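# Retrieve spanner from UPS battery guard into tray

## Task

Pull out the spanner that has slipped beneath the transparent guard over the UPS batteries and leave it lying flat in the tray. The exposed battery terminals and the link between them remain energised although the breaker is off. The task fails if the spanner bridges any two terminals or if any part of the robot contacts a terminal. The hook lying on the bench is insulated and may be used as a tool.

## Robot and tools

Robot: two xArm7 seven-joint arms, left_arm and right_arm, each with a parallel two-finger gripper and a wrist camera. Cameras: cam_high (504x504, fixed), cam_left_wrist and cam_right_wrist (896x504 each).

Frames: the scene frame has its origin at table-top height, midway between the nominal arm bases; +x points out over the table, +z up, and left_arm is on the +y side. Image left and right do not follow the arm names. Calibrated bases: left_arm at (-0.051, +0.368, 0) m, yawed slightly (quat_wxyz +1.000,0,0,-0.013); right_arm at (-0.042, -0.390, 0) m with no rotation. Each arm reports its hand pose, velocities and targets in its own base frame. Fixed cameras and the table use the scene frame. Gripper axes: fingers point along the gripper's +z, and they open and close along its y. end_effector_position is the pinch point, about 2 cm behind the fingertips. When the fingers close, the tips move about 10 mm further forward.

execute_actions(actions, cameras): actions is a list of actions. Each action is a table of up to 15 rows, and each row is one control step of 1/30 s. A short table repeats its last row. Every row has 14 numbers in [-1,1]: left_arm dx, dy, dz, rx, ry, rz, opening, then the same seven for right_arm. The pose numbers are offsets from that arm's Hand target as it stood when the action began. They are not added to the previous row, and they are measured along the arm's own base axes. 1.0 equals 0.6 m, or 180 degrees for rx, ry, rz, which together form one rotation vector about the Hand target position. Sending the same offset again moves the arm again. Opening is absolute: +1 is fully open (0.084 m) and -1 is closed. Sending six zeros re-requests the current Hand target. Sending 0 as an opening is a real command, so resend the present opening to leave a gripper unchanged. An empty actions list returns images and state. Each action lasts 0.5 s.

move(target, speed, blend, opening_speed, blocking, cameras): target is one 14-number row, or up to 15 such rows, laid out as above. Every row is an offset from the Hand targets at the start of the move, not from the previous row. The grippers travel straight lines and nothing avoids obstacles. speed is in m/s, 0.002 to 1, default 0.25, and rotation is capped at twice that in rad/s. A move runs at most 10 s. blend (m) rounds the corners of a list; 0 stops at each point. opening_speed is the rate on the -1..1 scale per second, 0.2 or more. blocking=false returns after about 0.5 s while the move continues. The result adds a move: line reporting done, off_target, moving, held or fault, plus any limits: paced means the command was clipped, held means a check withheld steps. done means at rest within 3 mm and 2 degrees. Neither done nor off_target tells you whether the arm is touching anything.

wait(seconds 0-10): the arms hold their last commands. stop(): brakes a running move. zoom_image(camera, region [x0,y0,x1,y1] in pixels, at most 504x504): a closer look at the latest image from that camera. clear_fault(arm): clears a reported torque fault on that arm. read_manual: licence texts only. finished_scene(scene): ends the scene and cannot be undone. Only call it when the spanner is lying flat in the tray and will stay there with the robot away.

Results: end_effector_position (m), quat_wxyz, velocities, Hand target (the last commanded pose after clipping, which is where the next offsets start), Tool commands, grip_measured (the measured opening on the -1..1 scale), joint positions and torques. Torques include the arm's own weight and carry an offset and noise. "within noise" means the arm is still. Execute calls also list step positions.

Control: each step clips the commanded pose to within 70 mm and 16 degrees of the measured pose. Grippers often settle short of the target; send the remaining distance as an offset. A large wrist turn can swing the elbow.

Gripping: to hold something, command an opening clearly below grip_measured. About 24 N per pad is available.

Cautions: the battery terminals and their link are live. Keep the fingers and every arm link off them. Never let the spanner bridge two terminals, whether while dragging it out or while lifting it. Use the insulated hook to fish the spanner out from under the clear guard, or take care that the metal spanner touches no terminal. Nothing may fall off the table or be left off it. Avoid hard hits, fast contact, drops, and letting go of objects while they are moving. Keep the two arms from pressing on each other; a clearance check exists but is not a guarantee. Torque faults stop an arm until clear_fault is called; contact load limits are wrist pitch 14.4 N m and wrist roll 15 N m, with higher values at the other joints. Pushing against something, holding loads or reaching far heats the motors; MOTOR HOT appears at 65 °C and the brakes lock at 80 °C. Loose objects can be nudged by random pushes, and the scene keeps running while you think.

Each tool is called after ">>>" as name(argument=value, ...) on one line, values as JSON.

## Session

>>> execute_actions(actions=[])

>>> zoom_image(camera="cam_high", region=[120, 120, 400, 400])

Scene clock: 0.00 s.
left_arm: end_effector_position=(+0.5960, +0.2412, +0.2163) grip_measured=+1.00 end_effector_quat_wxyz=(-0.048, +0.873, +0.403, +0.271) | right_arm: end_effector_position=(+0.4914, +0.4642, +0.3394) grip_measured=+1.00 end_effector_quat_wxyz=(-0.305, +0.826, +0.122, +0.459)
Joint positions: left_arm=[0.301 0.269 0.073 1.202 0.279 0.404 -0.728 0.084] | right_arm=[0.71 0.207 0.114 1.04 0.268 -0.345 0.199 0.084]
Joint velocities: within noise
Joint torques (N m): no reading
Hand target: left_arm +0.5960, +0.2412, +0.2163; -0.048, +0.873, +0.403, +0.271 | right_arm +0.4914, +0.4642, +0.3394; -0.305, +0.826, +0.122, +0.459
Tool commands: left_gripper/opening=+1.0 right_gripper/opening=+1.0

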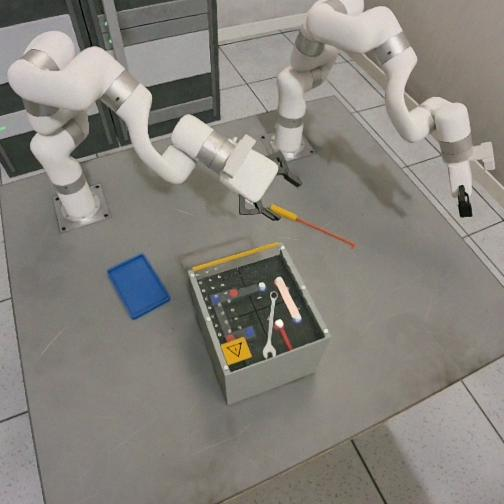

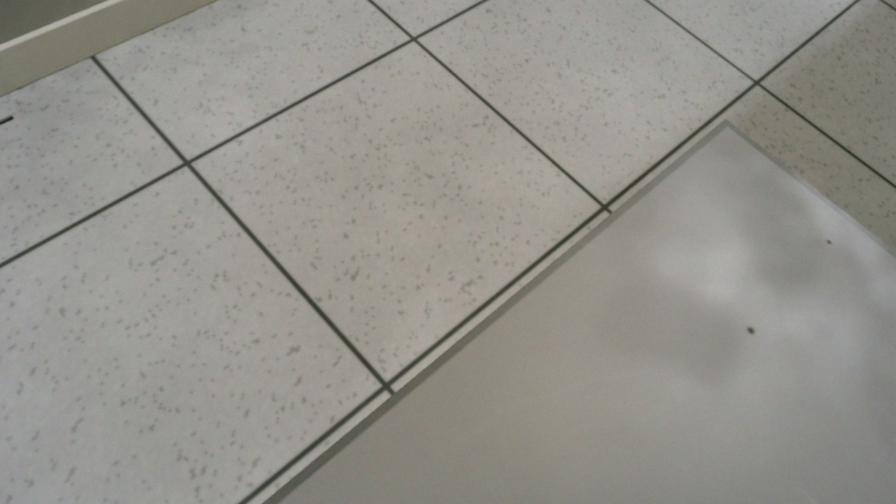

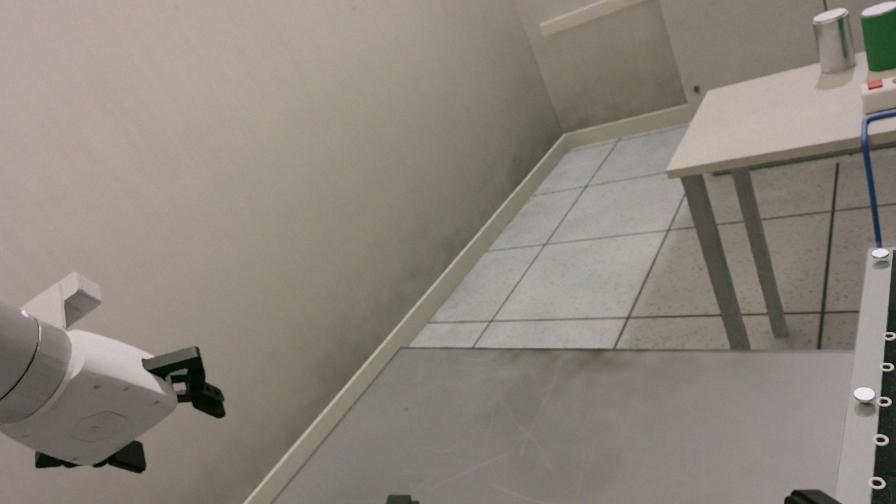

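Scaled by 1.800 from the camera's 504x504 image, which has a finer 720x720 frame.

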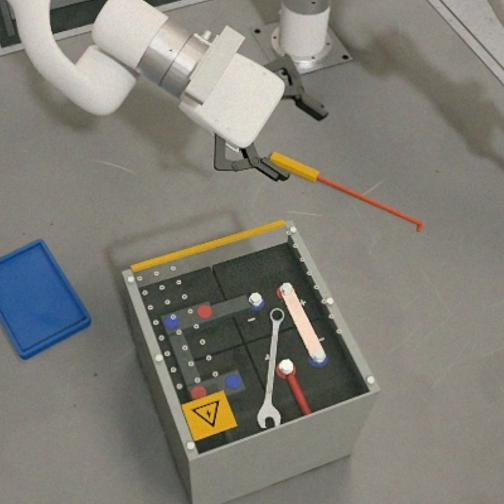

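>>> move(target=[-0.327,-0.235,0.22,-0.032,0.18,-0.268,1,0.115,-0.073,0.185,-0.206,0.31,-0.0825,1], speed=0.4, cameras=["all"])

Scene clock: 24.80 s.
left_arm: end_effector_position=(+0.3998, +0.1002, +0.3483) grip_measured=+1.00 end_effector_quat_wxyz=(+0.000, +1.000, +0.001, +0.000) | right_arm: end_effector_position=(+0.5598, +0.4199, +0.4498) grip_measured=+1.00 end_effector_quat_wxyz=(-0.127, +0.977, +0.001, +0.171)
Joint positions: left_arm=[0.276 -0.222 -0.026 1.227 -0.006 1.449 0.25 0.084] | right_arm=[0.684 0.751 -0.15 2.707 0.119 1.53 0.616 0.084]
Joint torques (N m): left_arm=[-4.03 -15.22 -1.57 26.69 2.83 -0.69 0.96] | right_arm=[-4.01 -27.43 0.68 16.74 -0.8 -3.6 2.31]
Hand target: left_arm +0.3998, +0.1002, +0.3483; +0.000, +1.000, +0.001, +0.000 | right_arm +0.5604, +0.4204, +0.4504; -0.044, +0.997, +0.001, +0.061
Off the commanded pose: left_arm 0.000 m, 0 deg | right_arm 0.001 m, 25 deg; orientation clipped.
elbow stopped short (right arm): the move would have taken joint 4 (elbow) straighter than the controller allows.
move: off_target (right_arm); limits=paced

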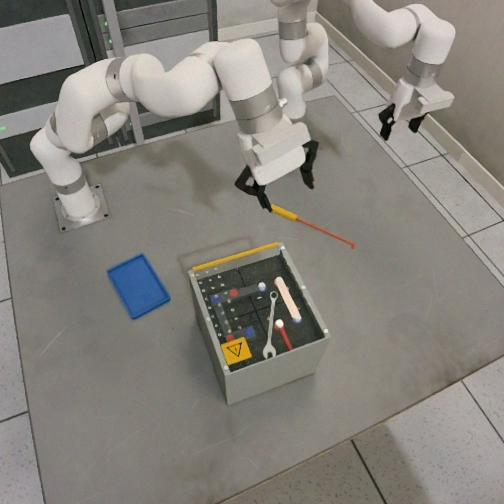

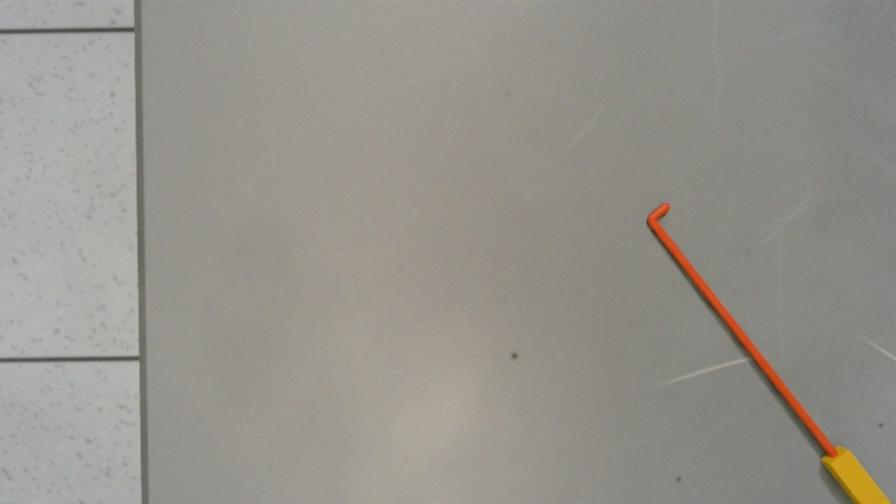

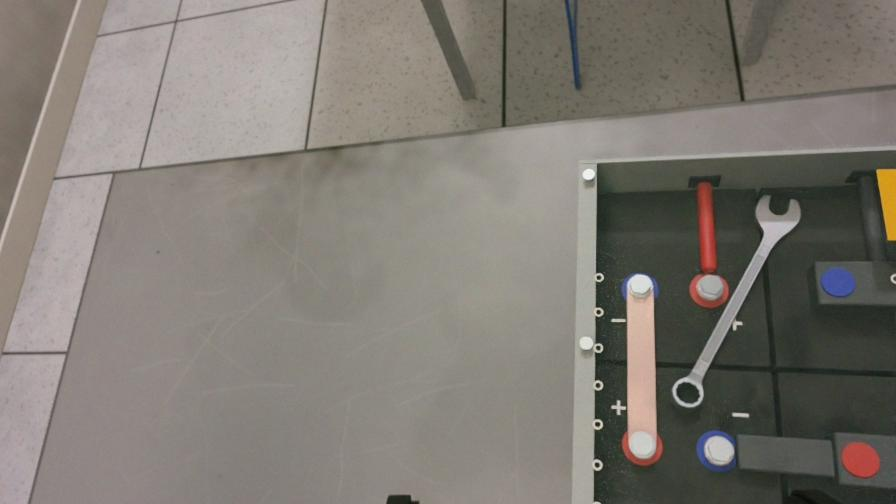

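>>> move(target=[-0.08,-0.25,0,0,0,0,1,-0.1,-0.2,0,-0.028,0.039,0,1], speed=0.4, cameras=["all"])

Scene clock: 34.37 s.
left_arm: end_effector_position=(+0.3518, -0.0498, +0.3482) grip_measured=+1.00 end_effector_quat_wxyz=(+0.000, +1.000, +0.001, +0.000) | right_arm: end_effector_position=(+0.4998, +0.3000, +0.4499) grip_measured=+1.00 end_effector_quat_wxyz=(-0.020, +0.999, +0.001, +0.033)
Joint positions: left_arm=[0.148 -0.425 -0.224 1.061 -0.092 1.477 -0.049 0.084] | right_arm=[0.583 0.656 -0.15 2.707 0.107 1.976 0.512 0.084]
Joint torques (N m): left_arm=[-3.89 -10.44 -0.43 26.03 -3.25 -0.69 -0.86] | right_arm=[-4.09 -24.59 0.92 15.45 -1.08 -0.3 0.45]
Hand target: left_arm +0.3518, -0.0498, +0.3483; +0.000, +1.000, +0.001, +0.000 | right_arm +0.5004, +0.3004, +0.4504; +0.000, +1.000, +0.001, -0.001
Off the commanded pose: left_arm 0.000 m, 0 deg | right_arm 0.001 m, 4 deg.
elbow stopped short (right arm): the move would have taken joint 4 (elbow) straighter than the controller allows.
move: off_target (right_arm)

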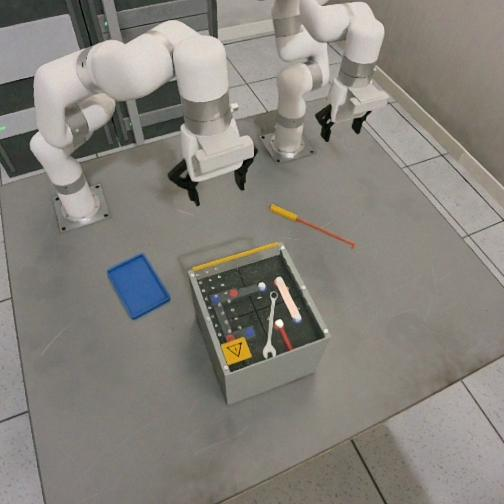

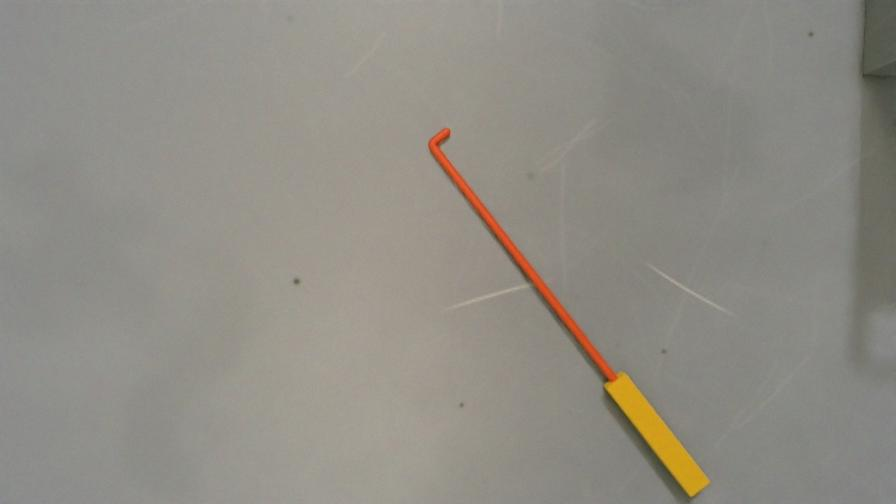

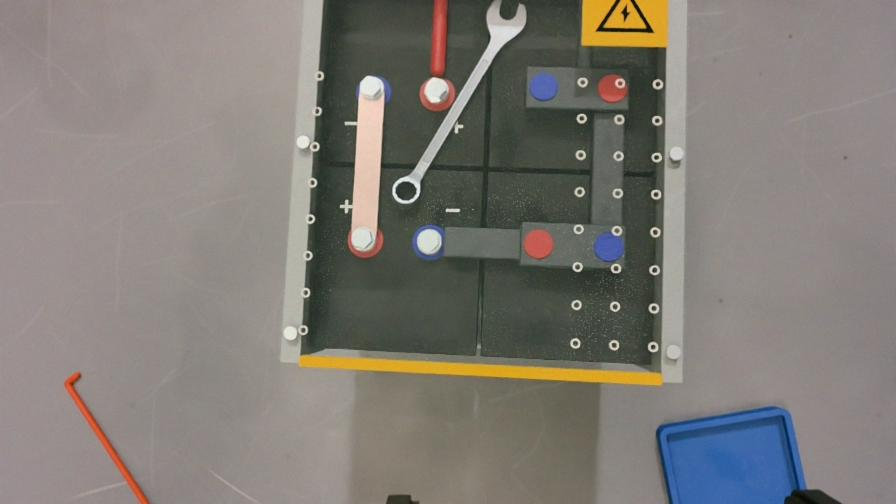

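>>> zoom_image(camera="cam_high", region=[180, 230, 340, 390])

>>> zoom_image(camera="cam_right_wrist", region=[270, 170, 700, 400])

>>> zoom_image(camera="cam_right_wrist", region=[270, 0, 700, 230])

Scaled by 3.150 from the camera's 504x504 image, which has a finer 720x720 frame.

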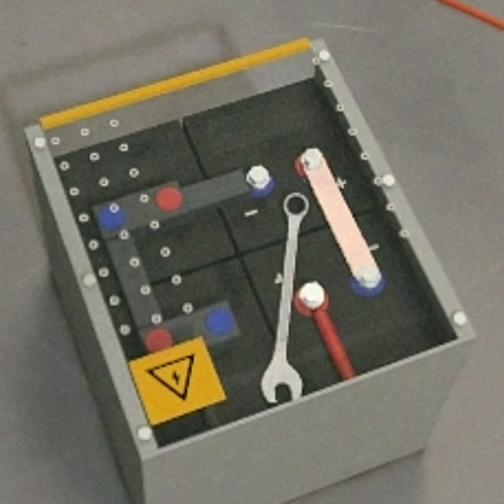

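Scaled by 1.172 from the camera's 896x504 image, which has a finer 1280x720 frame.

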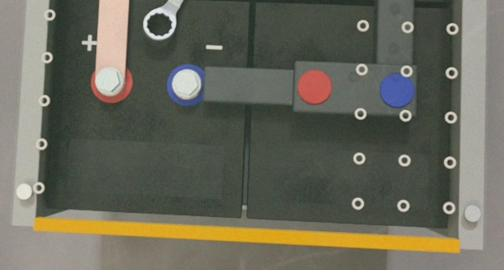

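Scaled by 1.172 from the camera's 896x504 image, which has a finer 1280x720 frame.

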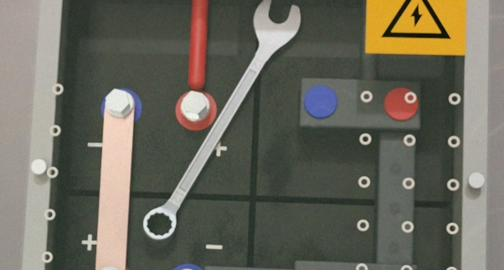

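>>> move(target=[0,0,0,0,0,0,1,-0.3,0.02,-0.28,0,-0.36,0,1], speed=0.5, cameras=["cam_right_wrist"])

>>> zoom_image(camera="cam_right_wrist", region=[220, 100, 700, 500])

Scene clock: 96.57 s.
left_arm: end_effector_position=(+0.3518, -0.0498, +0.3483) grip_measured=+1.00 end_effector_quat_wxyz=(+0.000, +1.000, +0.001, +0.000) | right_arm: end_effector_position=(+0.3204, +0.3124, +0.2824) grip_measured=+1.00 end_effector_quat_wxyz=(+0.000, +0.845, +0.001, +0.535)
Joint positions: left_arm=[0.148 -0.425 -0.224 1.061 -0.092 1.477 -0.049 0.084] | right_arm=[0.949 -0.372 0.18 0.578 -1.375 0.924 2.041 0.084]
Joint torques (N m): left_arm=[-3.89 -10.63 -0.04 26.49 -2.85 -0.78 -0.01] | right_arm=[-3.93 -6.71 1.15 13.13 -1.45 1.86 2.49]
Hand target: left_arm +0.3518, -0.0498, +0.3483; +0.000, +1.000, +0.001, +0.000 | right_arm +0.3204, +0.3124, +0.2824; +0.000, +0.845, +0.001, +0.535
Off the commanded pose: left_arm 0.000 m, 0 deg | right_arm 0.000 m, 0 deg.
move: done; limits=paced
Images, in order (width x height): cam_right_wrist 896x504.

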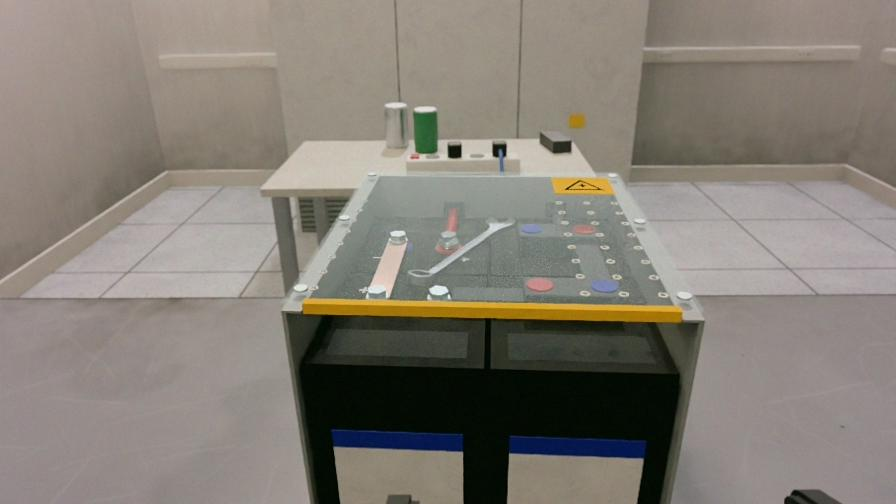

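Scaled by 1.050 from the camera's 896x504 image, which has a finer 1280x720 frame.

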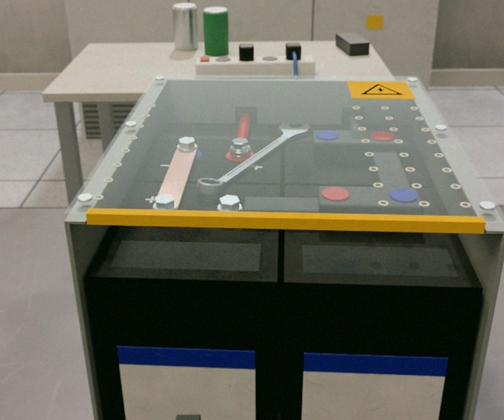

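>>> move(target=[-0.05,0,-0.167,0,0,0,1,-0.08,0,-0.22,0,-0.14,0,1], speed=0.4, cameras=["cam_left_wrist","cam_right_wrist"])

>>> zoom_image(camera="cam_right_wrist", region=[240, 60, 740, 460])

Scene clock: 145.17 s.
left_arm: end_effector_position=(+0.3218, -0.0498, +0.2481) grip_measured=+1.00 end_effector_quat_wxyz=(+0.000, +1.000, +0.001, +0.000) | right_arm: end_effector_position=(+0.2725, +0.3124, +0.1504) grip_measured=+1.00 end_effector_quat_wxyz=(+0.000, +0.708, +0.001, +0.707)
Joint positions: left_arm=[0.126 -0.529 -0.236 0.698 -0.126 1.218 -0.036 0.084] | right_arm=[1.056 0.302 0.441 0.533 -1.692 1.668 2.869 0.084]
Joint torques (N m): left_arm=[-4 -8.75 -0.15 18.28 -3.26 -3.2 0.95] | right_arm=[2.77 -12.78 -0.84 10.74 1.3 3.47 2.35]
Hand target: left_arm +0.3218, -0.0498, +0.2481; +0.000, +1.000, +0.001, +0.000 | right_arm +0.2724, +0.3124, +0.1504; +0.000, +0.708, +0.001, +0.707
Off the commanded pose: left_arm 0.000 m, 0 deg | right_arm 0.000 m, 0 deg.
move: done
Images, in order (width x height): cam_left_wrist 896x504, cam_right_wrist 896x504.

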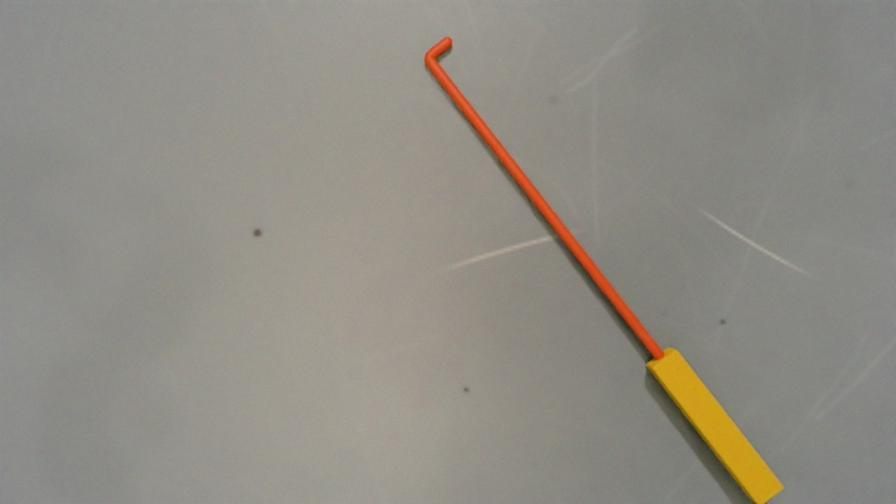

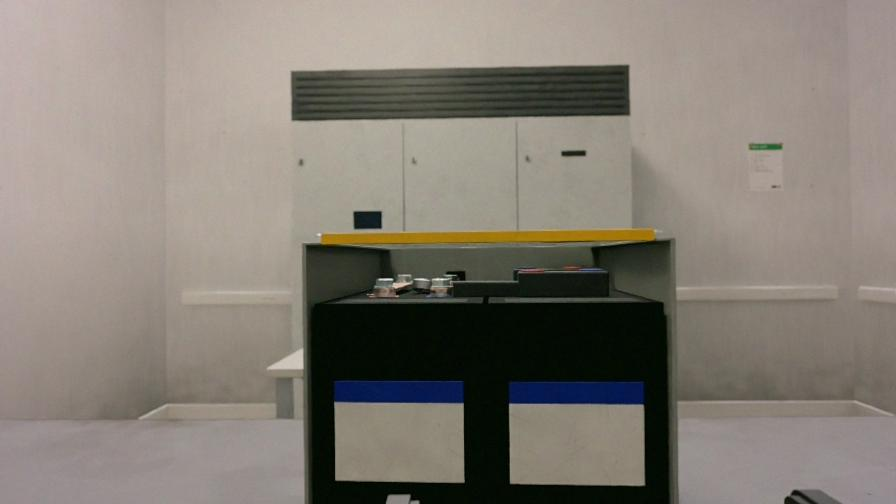

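Scaled by 1.008 from the camera's 896x504 image, which has a finer 1280x720 frame.

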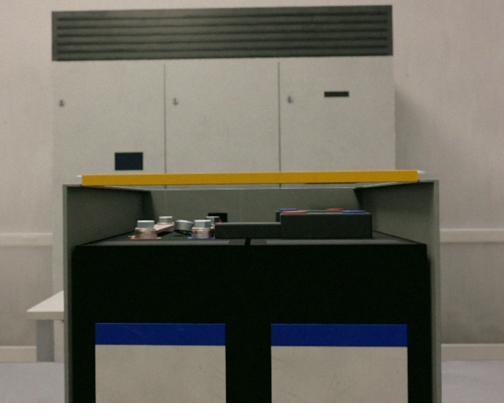

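>>> move(target=[[0.25,0.45,0.25,0,0,0,1,-0.05,0,0.25,0,0,0,1],[0.25,0.45,0.25,0,0,0,1,0.022,0.470,0.25,0.592,0.194,-0.592,1]], speed=0.5, blend=0.03, cameras=["all"])

Scene clock: 305.00 s.
left_arm: end_effector_position=(+0.4718, +0.2202, +0.3981) grip_measured=+1.00 end_effector_quat_wxyz=(+0.000, +1.000, +0.001, +0.000) | right_arm: end_effector_position=(+0.2856, +0.5942, +0.3004) grip_measured=+1.00 end_effector_quat_wxyz=(+0.001, -0.311, +0.950, +0.001) end_effector_velocity=(+0.000, +0.000, +0.000) end_effector_angular_velocity=(+0.001, +0.002, -0.001)
Joint positions: left_arm=[0.369 0.201 0.081 1.855 -0.016 1.654 0.446 0.084] | right_arm=[1.004 0.943 0.511 2.707 -0.42 1.806 3.726 0.084]
Joint velocities: left_arm=[within noise] | right_arm=[0 0 -0.004 0.001 0.005 0 0 0]
Joint torques (N m): left_arm=[3.52 -16.8 1.82 25.3 -3.33 -0.71 0.92] | right_arm=[-2.44 -30.27 0.27 15.92 1.37 -2.75 1.97]
Hand target: left_arm +0.4718, +0.2202, +0.3981; +0.000, +1.000, +0.001, +0.000 | right_arm +0.2856, +0.5944, +0.3004; +0.001, -0.311, +0.950, +0.001
Off the commanded pose: left_arm 0.000 m, 0 deg | right_arm 0.000 m, 0 deg.
elbow stopped short (right arm): the move would have taken joint 4 (elbow) straighter than the controller allows.
move: done; limits=paced

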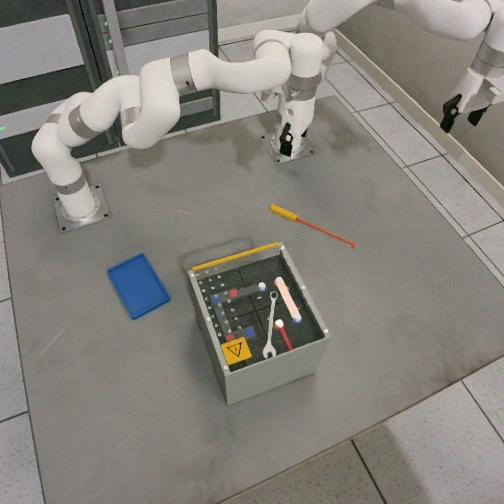

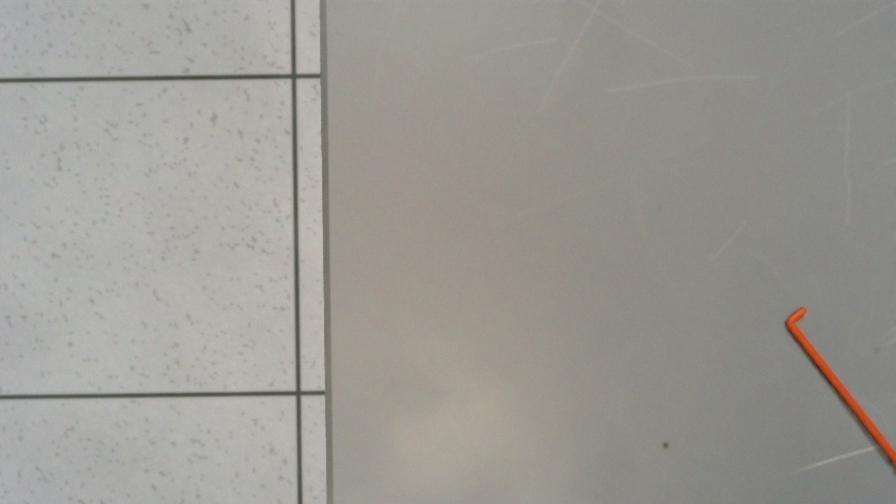

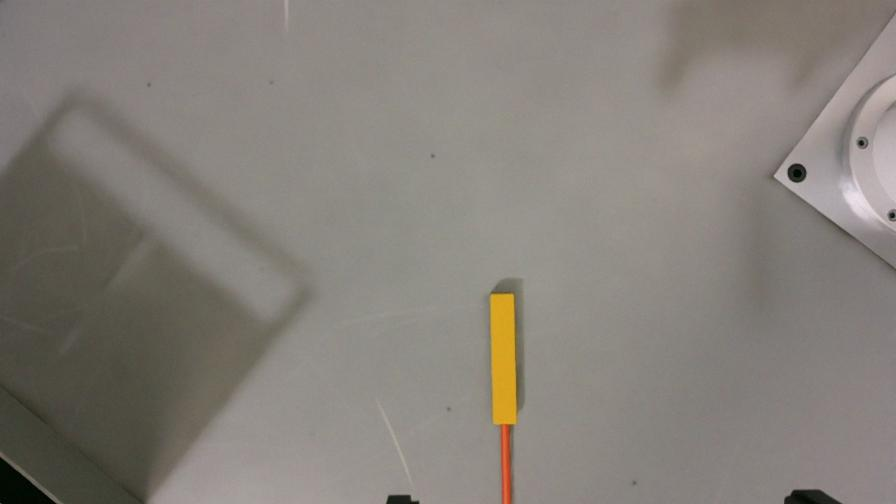

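>>> move(target=[[0,0,0,0,0,0,1,0,0,-0.46,0,0,0,0],[0,0,0,0,0,0,1,0,0,-0.46,0,0,0,-1],[0,0,0,0,0,0,1,0,0,0,0,0,0,-1]], speed=[0.2,0.2,0.2], cameras=["all"])

Scene clock: 318.53 s.
left_arm: end_effector_position=(+0.4718, +0.2202, +0.3981) grip_measured=+1.00 end_effector_quat_wxyz=(+0.000, +1.000, +0.001, +0.000) | right_arm: end_effector_position=(+0.2855, +0.5941, +0.3002) grip_measured=-0.64 end_effector_quat_wxyz=(+0.002, -0.311, +0.950, +0.002)
Joint positions: left_arm=[0.369 0.201 0.081 1.855 -0.016 1.654 0.446 0.084] | right_arm=[0.974 0.908 0.537 2.631 -0.426 1.772 3.741 0.016]
Joint torques (N m): left_arm=[3.74 -16.87 1.81 24.13 -3.11 -0.85 0.58] | right_arm=[2.78 -29.83 0.74 16.43 -0.94 -0.08 -2.11]
Hand target: left_arm +0.4718, +0.2202, +0.3981; +0.000, +1.000, +0.001, +0.000 | right_arm +0.2856, +0.5944, +0.3004; +0.001, -0.311, +0.950, +0.001
Off the commanded pose: left_arm 0.000 m, 0 deg | right_arm 0.000 m, 0 deg.
move: done

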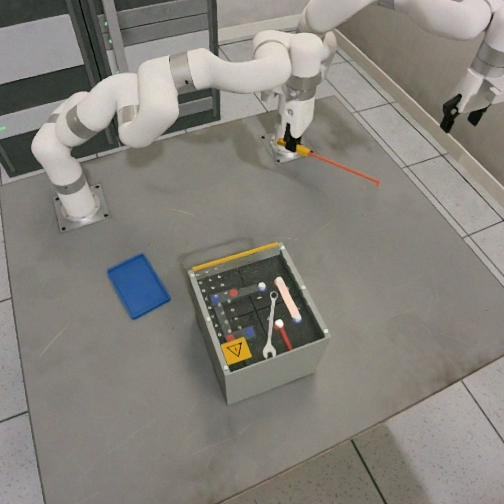

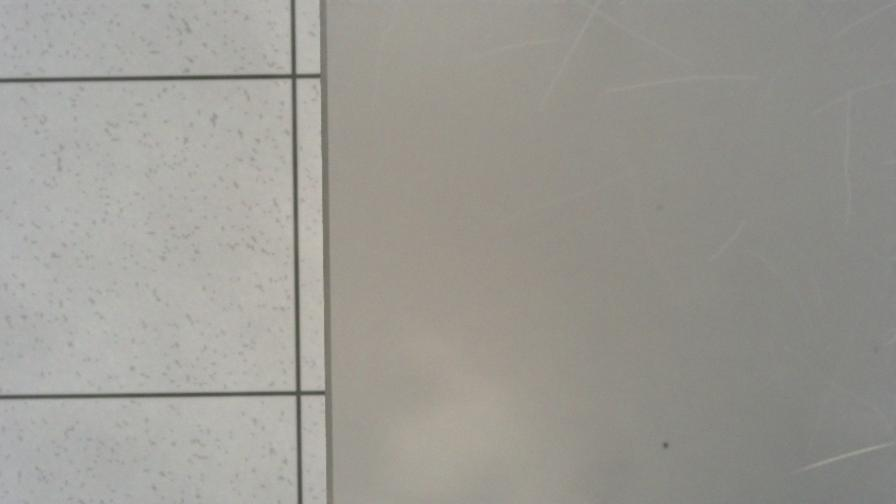

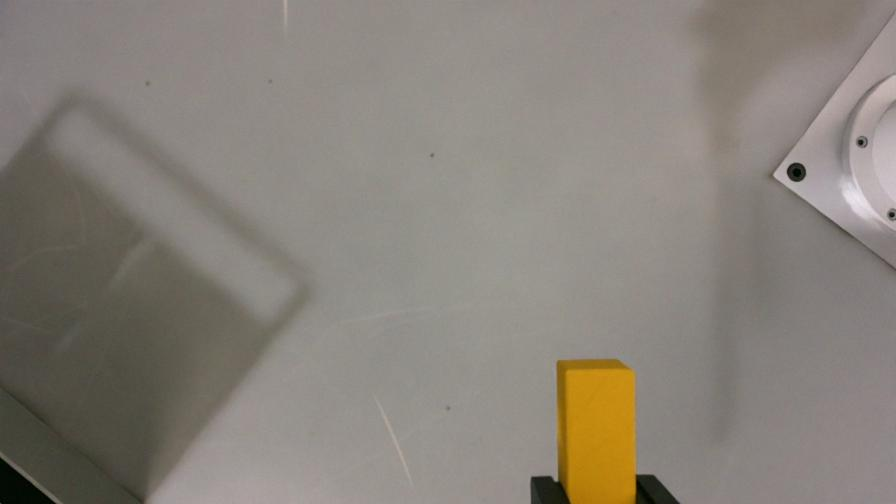

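>>> move(target=[0,0,0.1,0,0,0,1,-0.051,-0.199,-0.067,0.5227,0.0281,-0.286,-1], speed=0.3)

>>> move(target=[0.052,-1.0,0.02,0,0,0,1,0,0,0,0,0,0,-1], speed=0.4, cameras=["all"])

Scene clock: 355.20 s.
left_arm: end_effector_position=(+0.4718, +0.2202, +0.4581) grip_measured=+1.00 end_effector_quat_wxyz=(+0.000, +1.000, +0.001, +0.000) | right_arm: end_effector_position=(+0.2551, +0.4750, +0.2602) grip_measured=-0.64 end_effector_quat_wxyz=(+0.184, +0.183, +0.683, +0.683)
Joint positions: left_arm=[0.382 0.33 0.083 2.224 -0.028 1.894 0.451 0.084] | right_arm=[0.119 -0.194 0.99 0.536 3.21 0.92 1.689 0.016]
Joint torques (N m): left_arm=[3.87 -17.74 1.92 23.51 -3.34 -0.84 0.97] | right_arm=[-3.66 -2.93 -0.45 11.08 1.52 3.64 -2.06]
Hand target: left_arm +0.4718, +0.2202, +0.4581; +0.000, +1.000, +0.001, +0.000 | right_arm +0.2550, +0.4750, +0.2602; +0.184, +0.183, +0.683, +0.683
Off the commanded pose: left_arm 0.000 m, 0 deg | right_arm 0.000 m, 0 deg.
move: done; limits=paced

Scene clock: 357.57 s.
left_arm: end_effector_position=(+0.5024, -0.3793, +0.4693) grip_measured=+1.00 end_effector_quat_wxyz=(+0.080, +0.991, +0.001, +0.106) | right_arm: end_effector_position=(+0.2550, +0.4750, +0.2602) grip_measured=-0.64 end_effector_quat_wxyz=(+0.184, +0.183, +0.683, +0.683)
Joint positions: left_arm=[-0.563 0.667 -0.297 2.707 0.22 1.786 -0.699 0.084] | right_arm=[0.119 -0.194 0.99 0.536 3.21 0.92 1.689 0.016]
Joint torques (N m): left_arm=[-4 -25.64 0.77 20.64 -3.27 -3.66 0.83] | right_arm=[-3.73 -3.16 -0.45 11.1 1.62 3.75 -1.9]
Hand target: left_arm +0.5030, -0.3797, +0.4701; +0.000, +1.000, +0.001, +0.000 | right_arm +0.2550, +0.4750, +0.2602; +0.184, +0.183, +0.683, +0.683
Off the commanded pose: left_arm 0.001 m, 15 deg | right_arm 0.000 m, 0 deg.
elbow stopped short (left arm): the move would have taken joint 4 (elbow) straighter than the controller allows.
move: off_target (left_arm)

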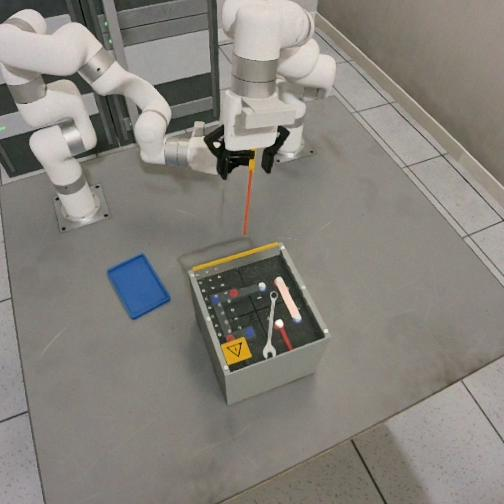

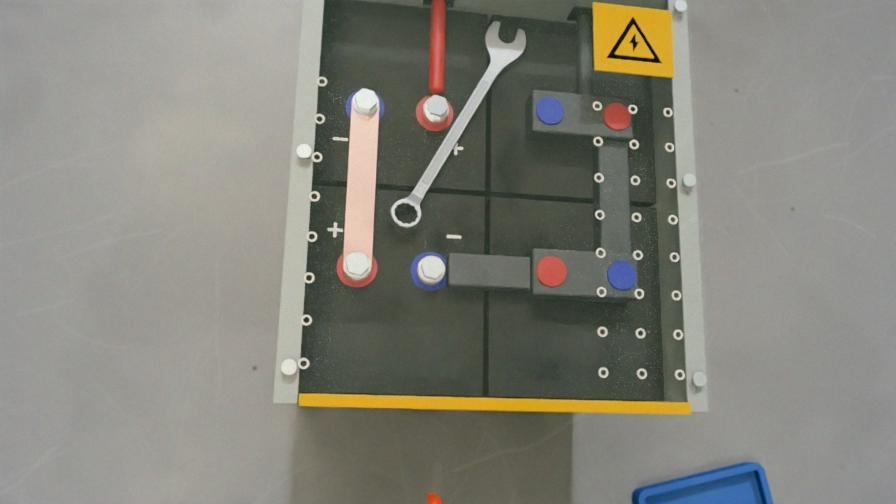

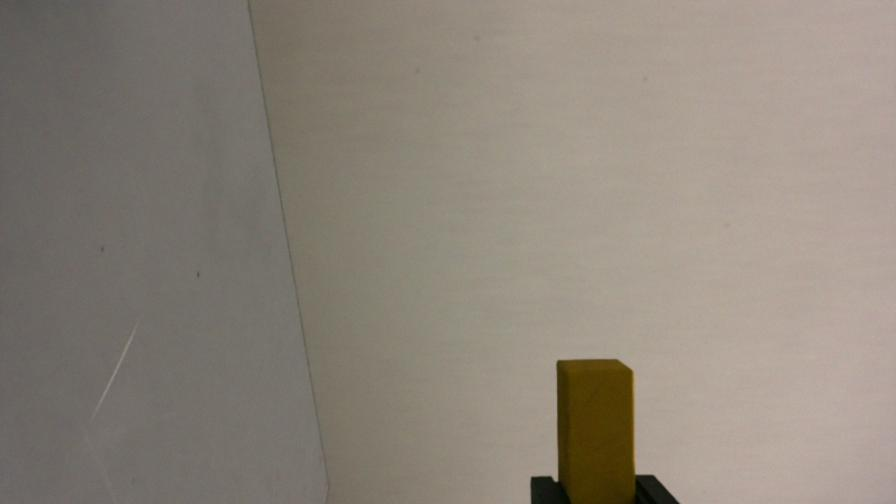

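>>> move(target=[0,0,0,0,0,0,1,0,0,-0.072,0,0,0,-1], speed=0.15, cameras=["cam_left_wrist","cam_high"])

>>> zoom_image(camera="cam_high", region=[180, 130, 340, 290])

Scene clock: 373.00 s.
left_arm: end_effector_position=(+0.5024, -0.3793, +0.4694) grip_measured=+1.00 end_effector_quat_wxyz=(+0.080, +0.991, +0.001, +0.106) | right_arm: end_effector_position=(+0.2550, +0.4750, +0.2170) grip_measured=-0.64 end_effector_quat_wxyz=(+0.184, +0.183, +0.683, +0.683)
Joint positions: left_arm=[-0.563 0.667 -0.297 2.707 0.22 1.786 -0.699 0.084] | right_arm=[0.082 0.039 1.012 0.509 3.198 1.085 1.51 0.016]
Joint torques (N m): left_arm=[-3.93 -27.36 0.5 13.52 -3.03 -3.72 1] | right_arm=[-4.02 -4.87 -1.35 15.27 -1.27 3.83 -2.06]
Hand target: left_arm +0.5024, -0.3793, +0.4694; +0.080, +0.991, +0.001, +0.106 (not the last commanded pose) | right_arm +0.2550, +0.4750, +0.2170; +0.184, +0.183, +0.683, +0.683
Off the commanded pose: left_arm 0.001 m, 15 deg | right_arm 0.000 m, 0 deg.
move: off_target (left_arm)
Images, in order (width x height): cam_high 504x504, cam_left_wrist 896x504.

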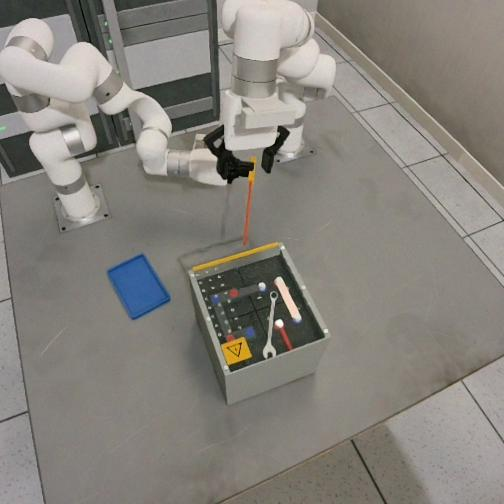

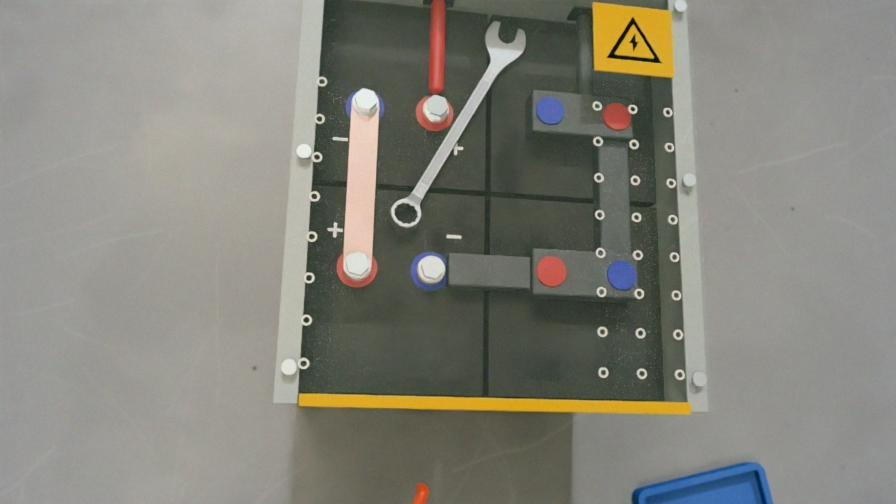

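Scaled by 3.150 from the camera's 504x504 image, which has a finer 720x720 frame.

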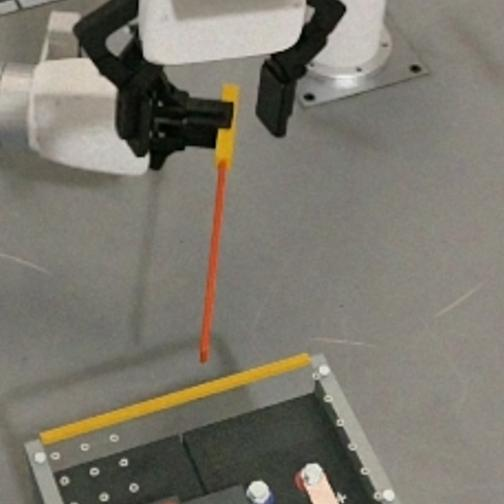

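>>> move(target=[0,0,0,0,0,0,1,0.12,-0.045,0.003,0,0,0,-1], speed=0.1, cameras=["cam_left_wrist","cam_high"])

>>> zoom_image(camera="cam_left_wrist", region=[280, 200, 720, 500])

Scene clock: 397.00 s.
left_arm: end_effector_position=(+0.5024, -0.3793, +0.4694) grip_measured=+1.00 end_effector_quat_wxyz=(+0.080, +0.991, +0.001, +0.106) | right_arm: end_effector_position=(+0.3270, +0.4480, +0.2188) grip_measured=-0.64 end_effector_quat_wxyz=(+0.184, +0.183, +0.683, +0.683)
Joint positions: left_arm=[-0.563 0.667 -0.297 2.707 0.22 1.786 -0.699 0.084] | right_arm=[-0.028 0.101 0.897 0.572 2.937 1.058 1.591 0.016]
Joint torques (N m): left_arm=[-3.89 -27.37 0.59 13.37 -3.05 -3.75 0.95] | right_arm=[-3.91 -7.7 -0.74 15.58 -1.03 0.88 2.4]
Hand target: left_arm +0.5024, -0.3793, +0.4694; +0.080, +0.991, +0.001, +0.106 | right_arm +0.3270, +0.4480, +0.2188; +0.184, +0.183, +0.683, +0.683
Off the commanded pose: left_arm 0.000 m, 0 deg | right_arm 0.000 m, 0 deg.
move: done
Images, in order (width x height): cam_high 504x504, cam_left_wrist 896x504.

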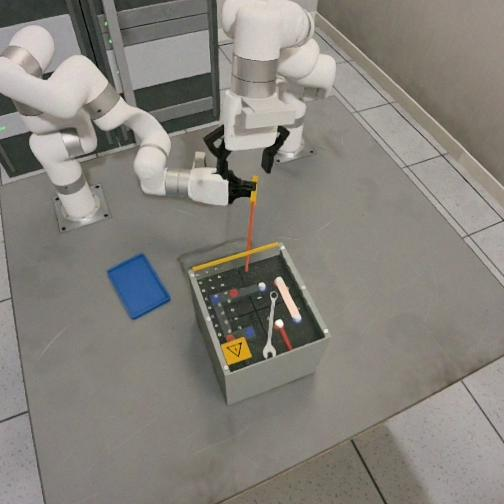

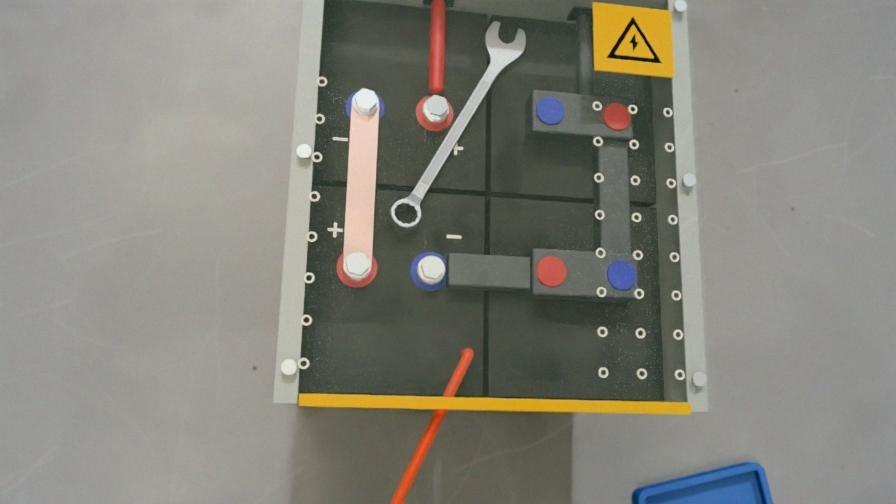

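Scaled by 1.145 from the camera's 896x504 image, which has a finer 1280x720 frame.

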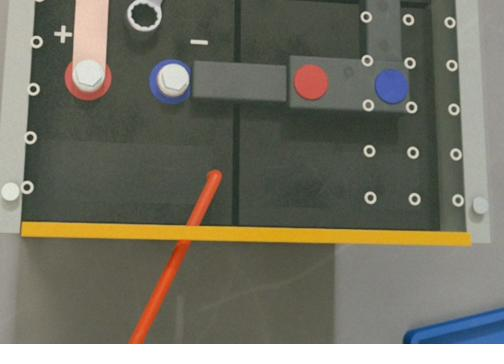

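>>> move(target=[0,0,0,0,0,0,1,0.235,0,0.001,0,0,0,-1], speed=0.1, cameras=["cam_left_wrist"])

>>> zoom_image(camera="cam_left_wrist", region=[330, 0, 630, 300])

Scene clock: 407.33 s.
left_arm: end_effector_position=(+0.5024, -0.3793, +0.4694) grip_measured=+1.00 end_effector_quat_wxyz=(+0.080, +0.991, +0.001, +0.106) | right_arm: end_effector_position=(+0.4680, +0.4480, +0.2194) grip_measured=-0.64 end_effector_quat_wxyz=(+0.184, +0.183, +0.683, +0.683)
Joint positions: left_arm=[-0.563 0.667 -0.297 2.707 0.22 1.786 -0.699 0.084] | right_arm=[-0.064 0.436 0.734 0.966 2.607 0.886 1.615 0.016]
Joint torques (N m): left_arm=[-3.95 -27.09 0.53 13.44 -3.29 -3.7 1.03] | right_arm=[2.88 -16.34 3.13 15.84 -1.15 0.85 2.4]
Hand target: left_arm +0.5024, -0.3793, +0.4694; +0.080, +0.991, +0.001, +0.106 | right_arm +0.4680, +0.4480, +0.2194; +0.184, +0.183, +0.683, +0.683
Off the commanded pose: left_arm 0.000 m, 0 deg | right_arm 0.000 m, 0 deg.
move: done
Images, in order (width x height): cam_left_wrist 896x504.

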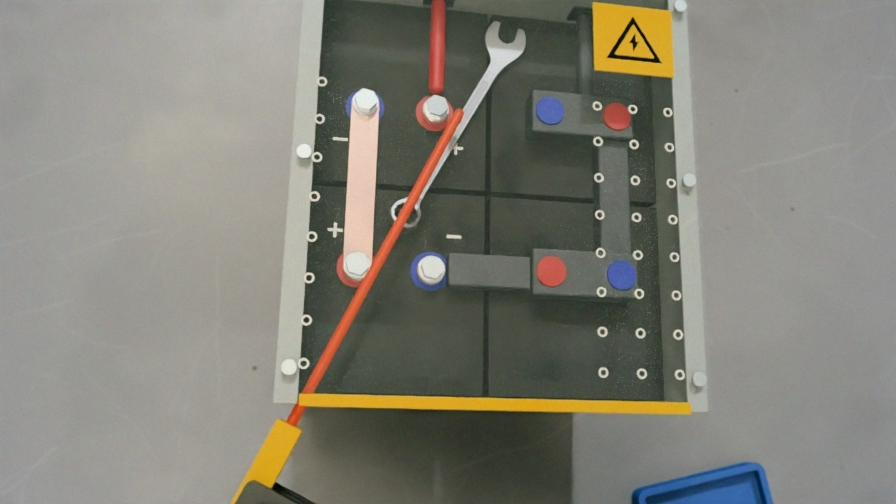

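Scaled by 1.680 from the camera's 896x504 image, which has a finer 1280x720 frame.

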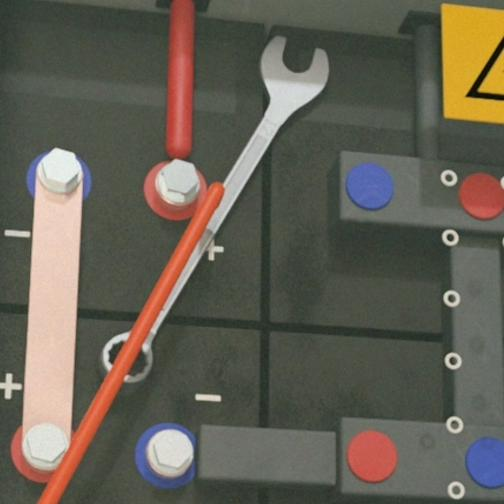

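>>> move(target=[0,0,0,0,0,0,1,0.005,-0.093,0,0,0,0.0833,-1], speed=0.1, cameras=["cam_left_wrist"])

>>> zoom_image(camera="cam_left_wrist", region=[330, 0, 630, 300])

Scene clock: 428.93 s.
left_arm: end_effector_position=(+0.5024, -0.3793, +0.4694) grip_measured=+1.00 end_effector_quat_wxyz=(+0.080, +0.991, +0.001, +0.106) | right_arm: end_effector_position=(+0.4710, +0.3922, +0.2194) grip_measured=-0.64 end_effector_quat_wxyz=(+0.094, +0.093, +0.701, +0.701)
Joint positions: left_arm=[-0.563 0.667 -0.297 2.707 0.22 1.786 -0.699 0.084] | right_arm=[-0.221 0.429 0.675 0.958 2.049 1.018 1.954 0.016]
Joint torques (N m): left_arm=[-3.83 -27.39 0.59 13.41 -3.2 -3.68 0.98] | right_arm=[-3.88 -16.19 2.95 15.78 -0.75 3.54 2.38]
Hand target: left_arm +0.5024, -0.3793, +0.4694; +0.080, +0.991, +0.001, +0.106 | right_arm +0.4710, +0.3922, +0.2194; +0.094, +0.093, +0.701, +0.701
Off the commanded pose: left_arm 0.000 m, 0 deg | right_arm 0.000 m, 0 deg.
move: done
Images, in order (width x height): cam_left_wrist 896x504.

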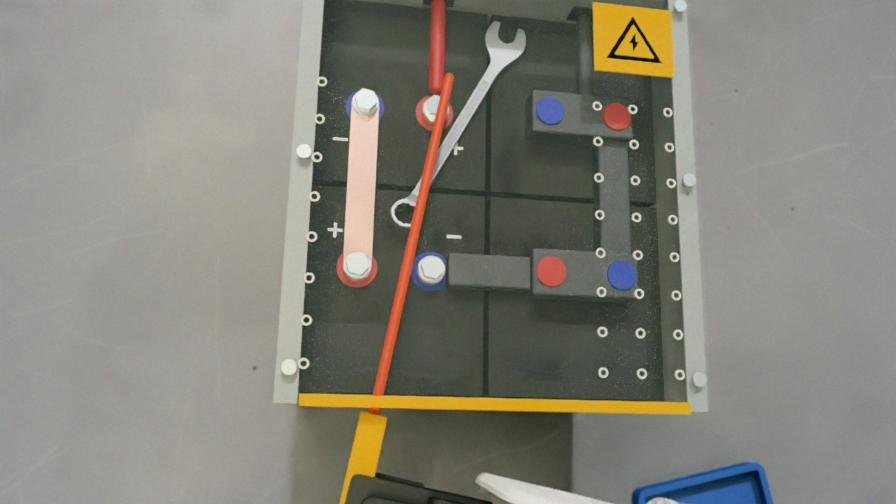

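Scaled by 1.680 from the camera's 896x504 image, which has a finer 1280x720 frame.

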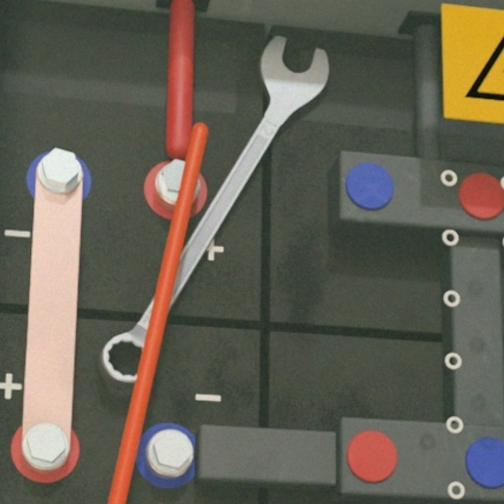

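>>> move(target=[[0,0,0,0,0,0,1,0.012,-0.011,0,0,0,0,-1],[0,0,0,0,0,0,1,0.012,-0.011,-0.018,0,0,0,-1],[0,0,0,0,0,0,1,0.012,-0.045,-0.018,0,0,0,-1]], speed=0.04, cameras=["cam_left_wrist"])

>>> zoom_image(camera="cam_left_wrist", region=[330, 0, 630, 300])

Scene clock: 441.03 s.
left_arm: end_effector_position=(+0.5024, -0.3793, +0.4694) grip_measured=+1.00 end_effector_quat_wxyz=(+0.080, +0.991, +0.001, +0.106) | right_arm: end_effector_position=(+0.4782, +0.3652, +0.2086) grip_measured=-0.64 end_effector_quat_wxyz=(+0.094, +0.093, +0.701, +0.701)
Joint positions: left_arm=[-0.563 0.667 -0.297 2.707 0.22 1.786 -0.699 0.084] | right_arm=[-0.262 0.441 0.643 0.944 1.988 1.063 1.962 0.016]
Joint torques (N m): left_arm=[-3.82 -27.24 0.53 13.44 -3.16 -3.68 0.95] | right_arm=[-3.93 -24.31 2.77 9.77 -0.78 3.41 2.47]
Hand target: left_arm +0.5024, -0.3793, +0.4694; +0.080, +0.991, +0.001, +0.106 | right_arm +0.4782, +0.3652, +0.2086; +0.094, +0.093, +0.701, +0.701
Off the commanded pose: left_arm 0.000 m, 0 deg | right_arm 0.000 m, 0 deg.
move: done
Images, in order (width x height): cam_left_wrist 896x504.

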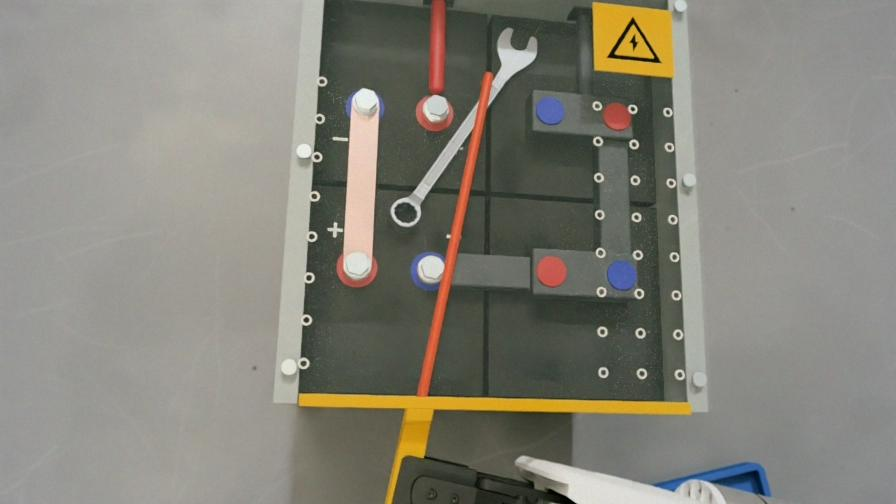

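Scaled by 1.680 from the camera's 896x504 image, which has a finer 1280x720 frame.

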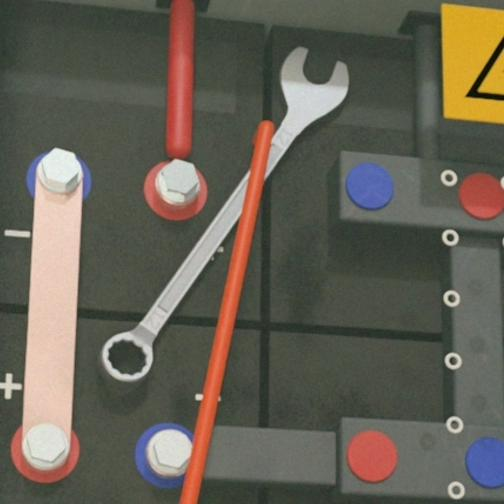

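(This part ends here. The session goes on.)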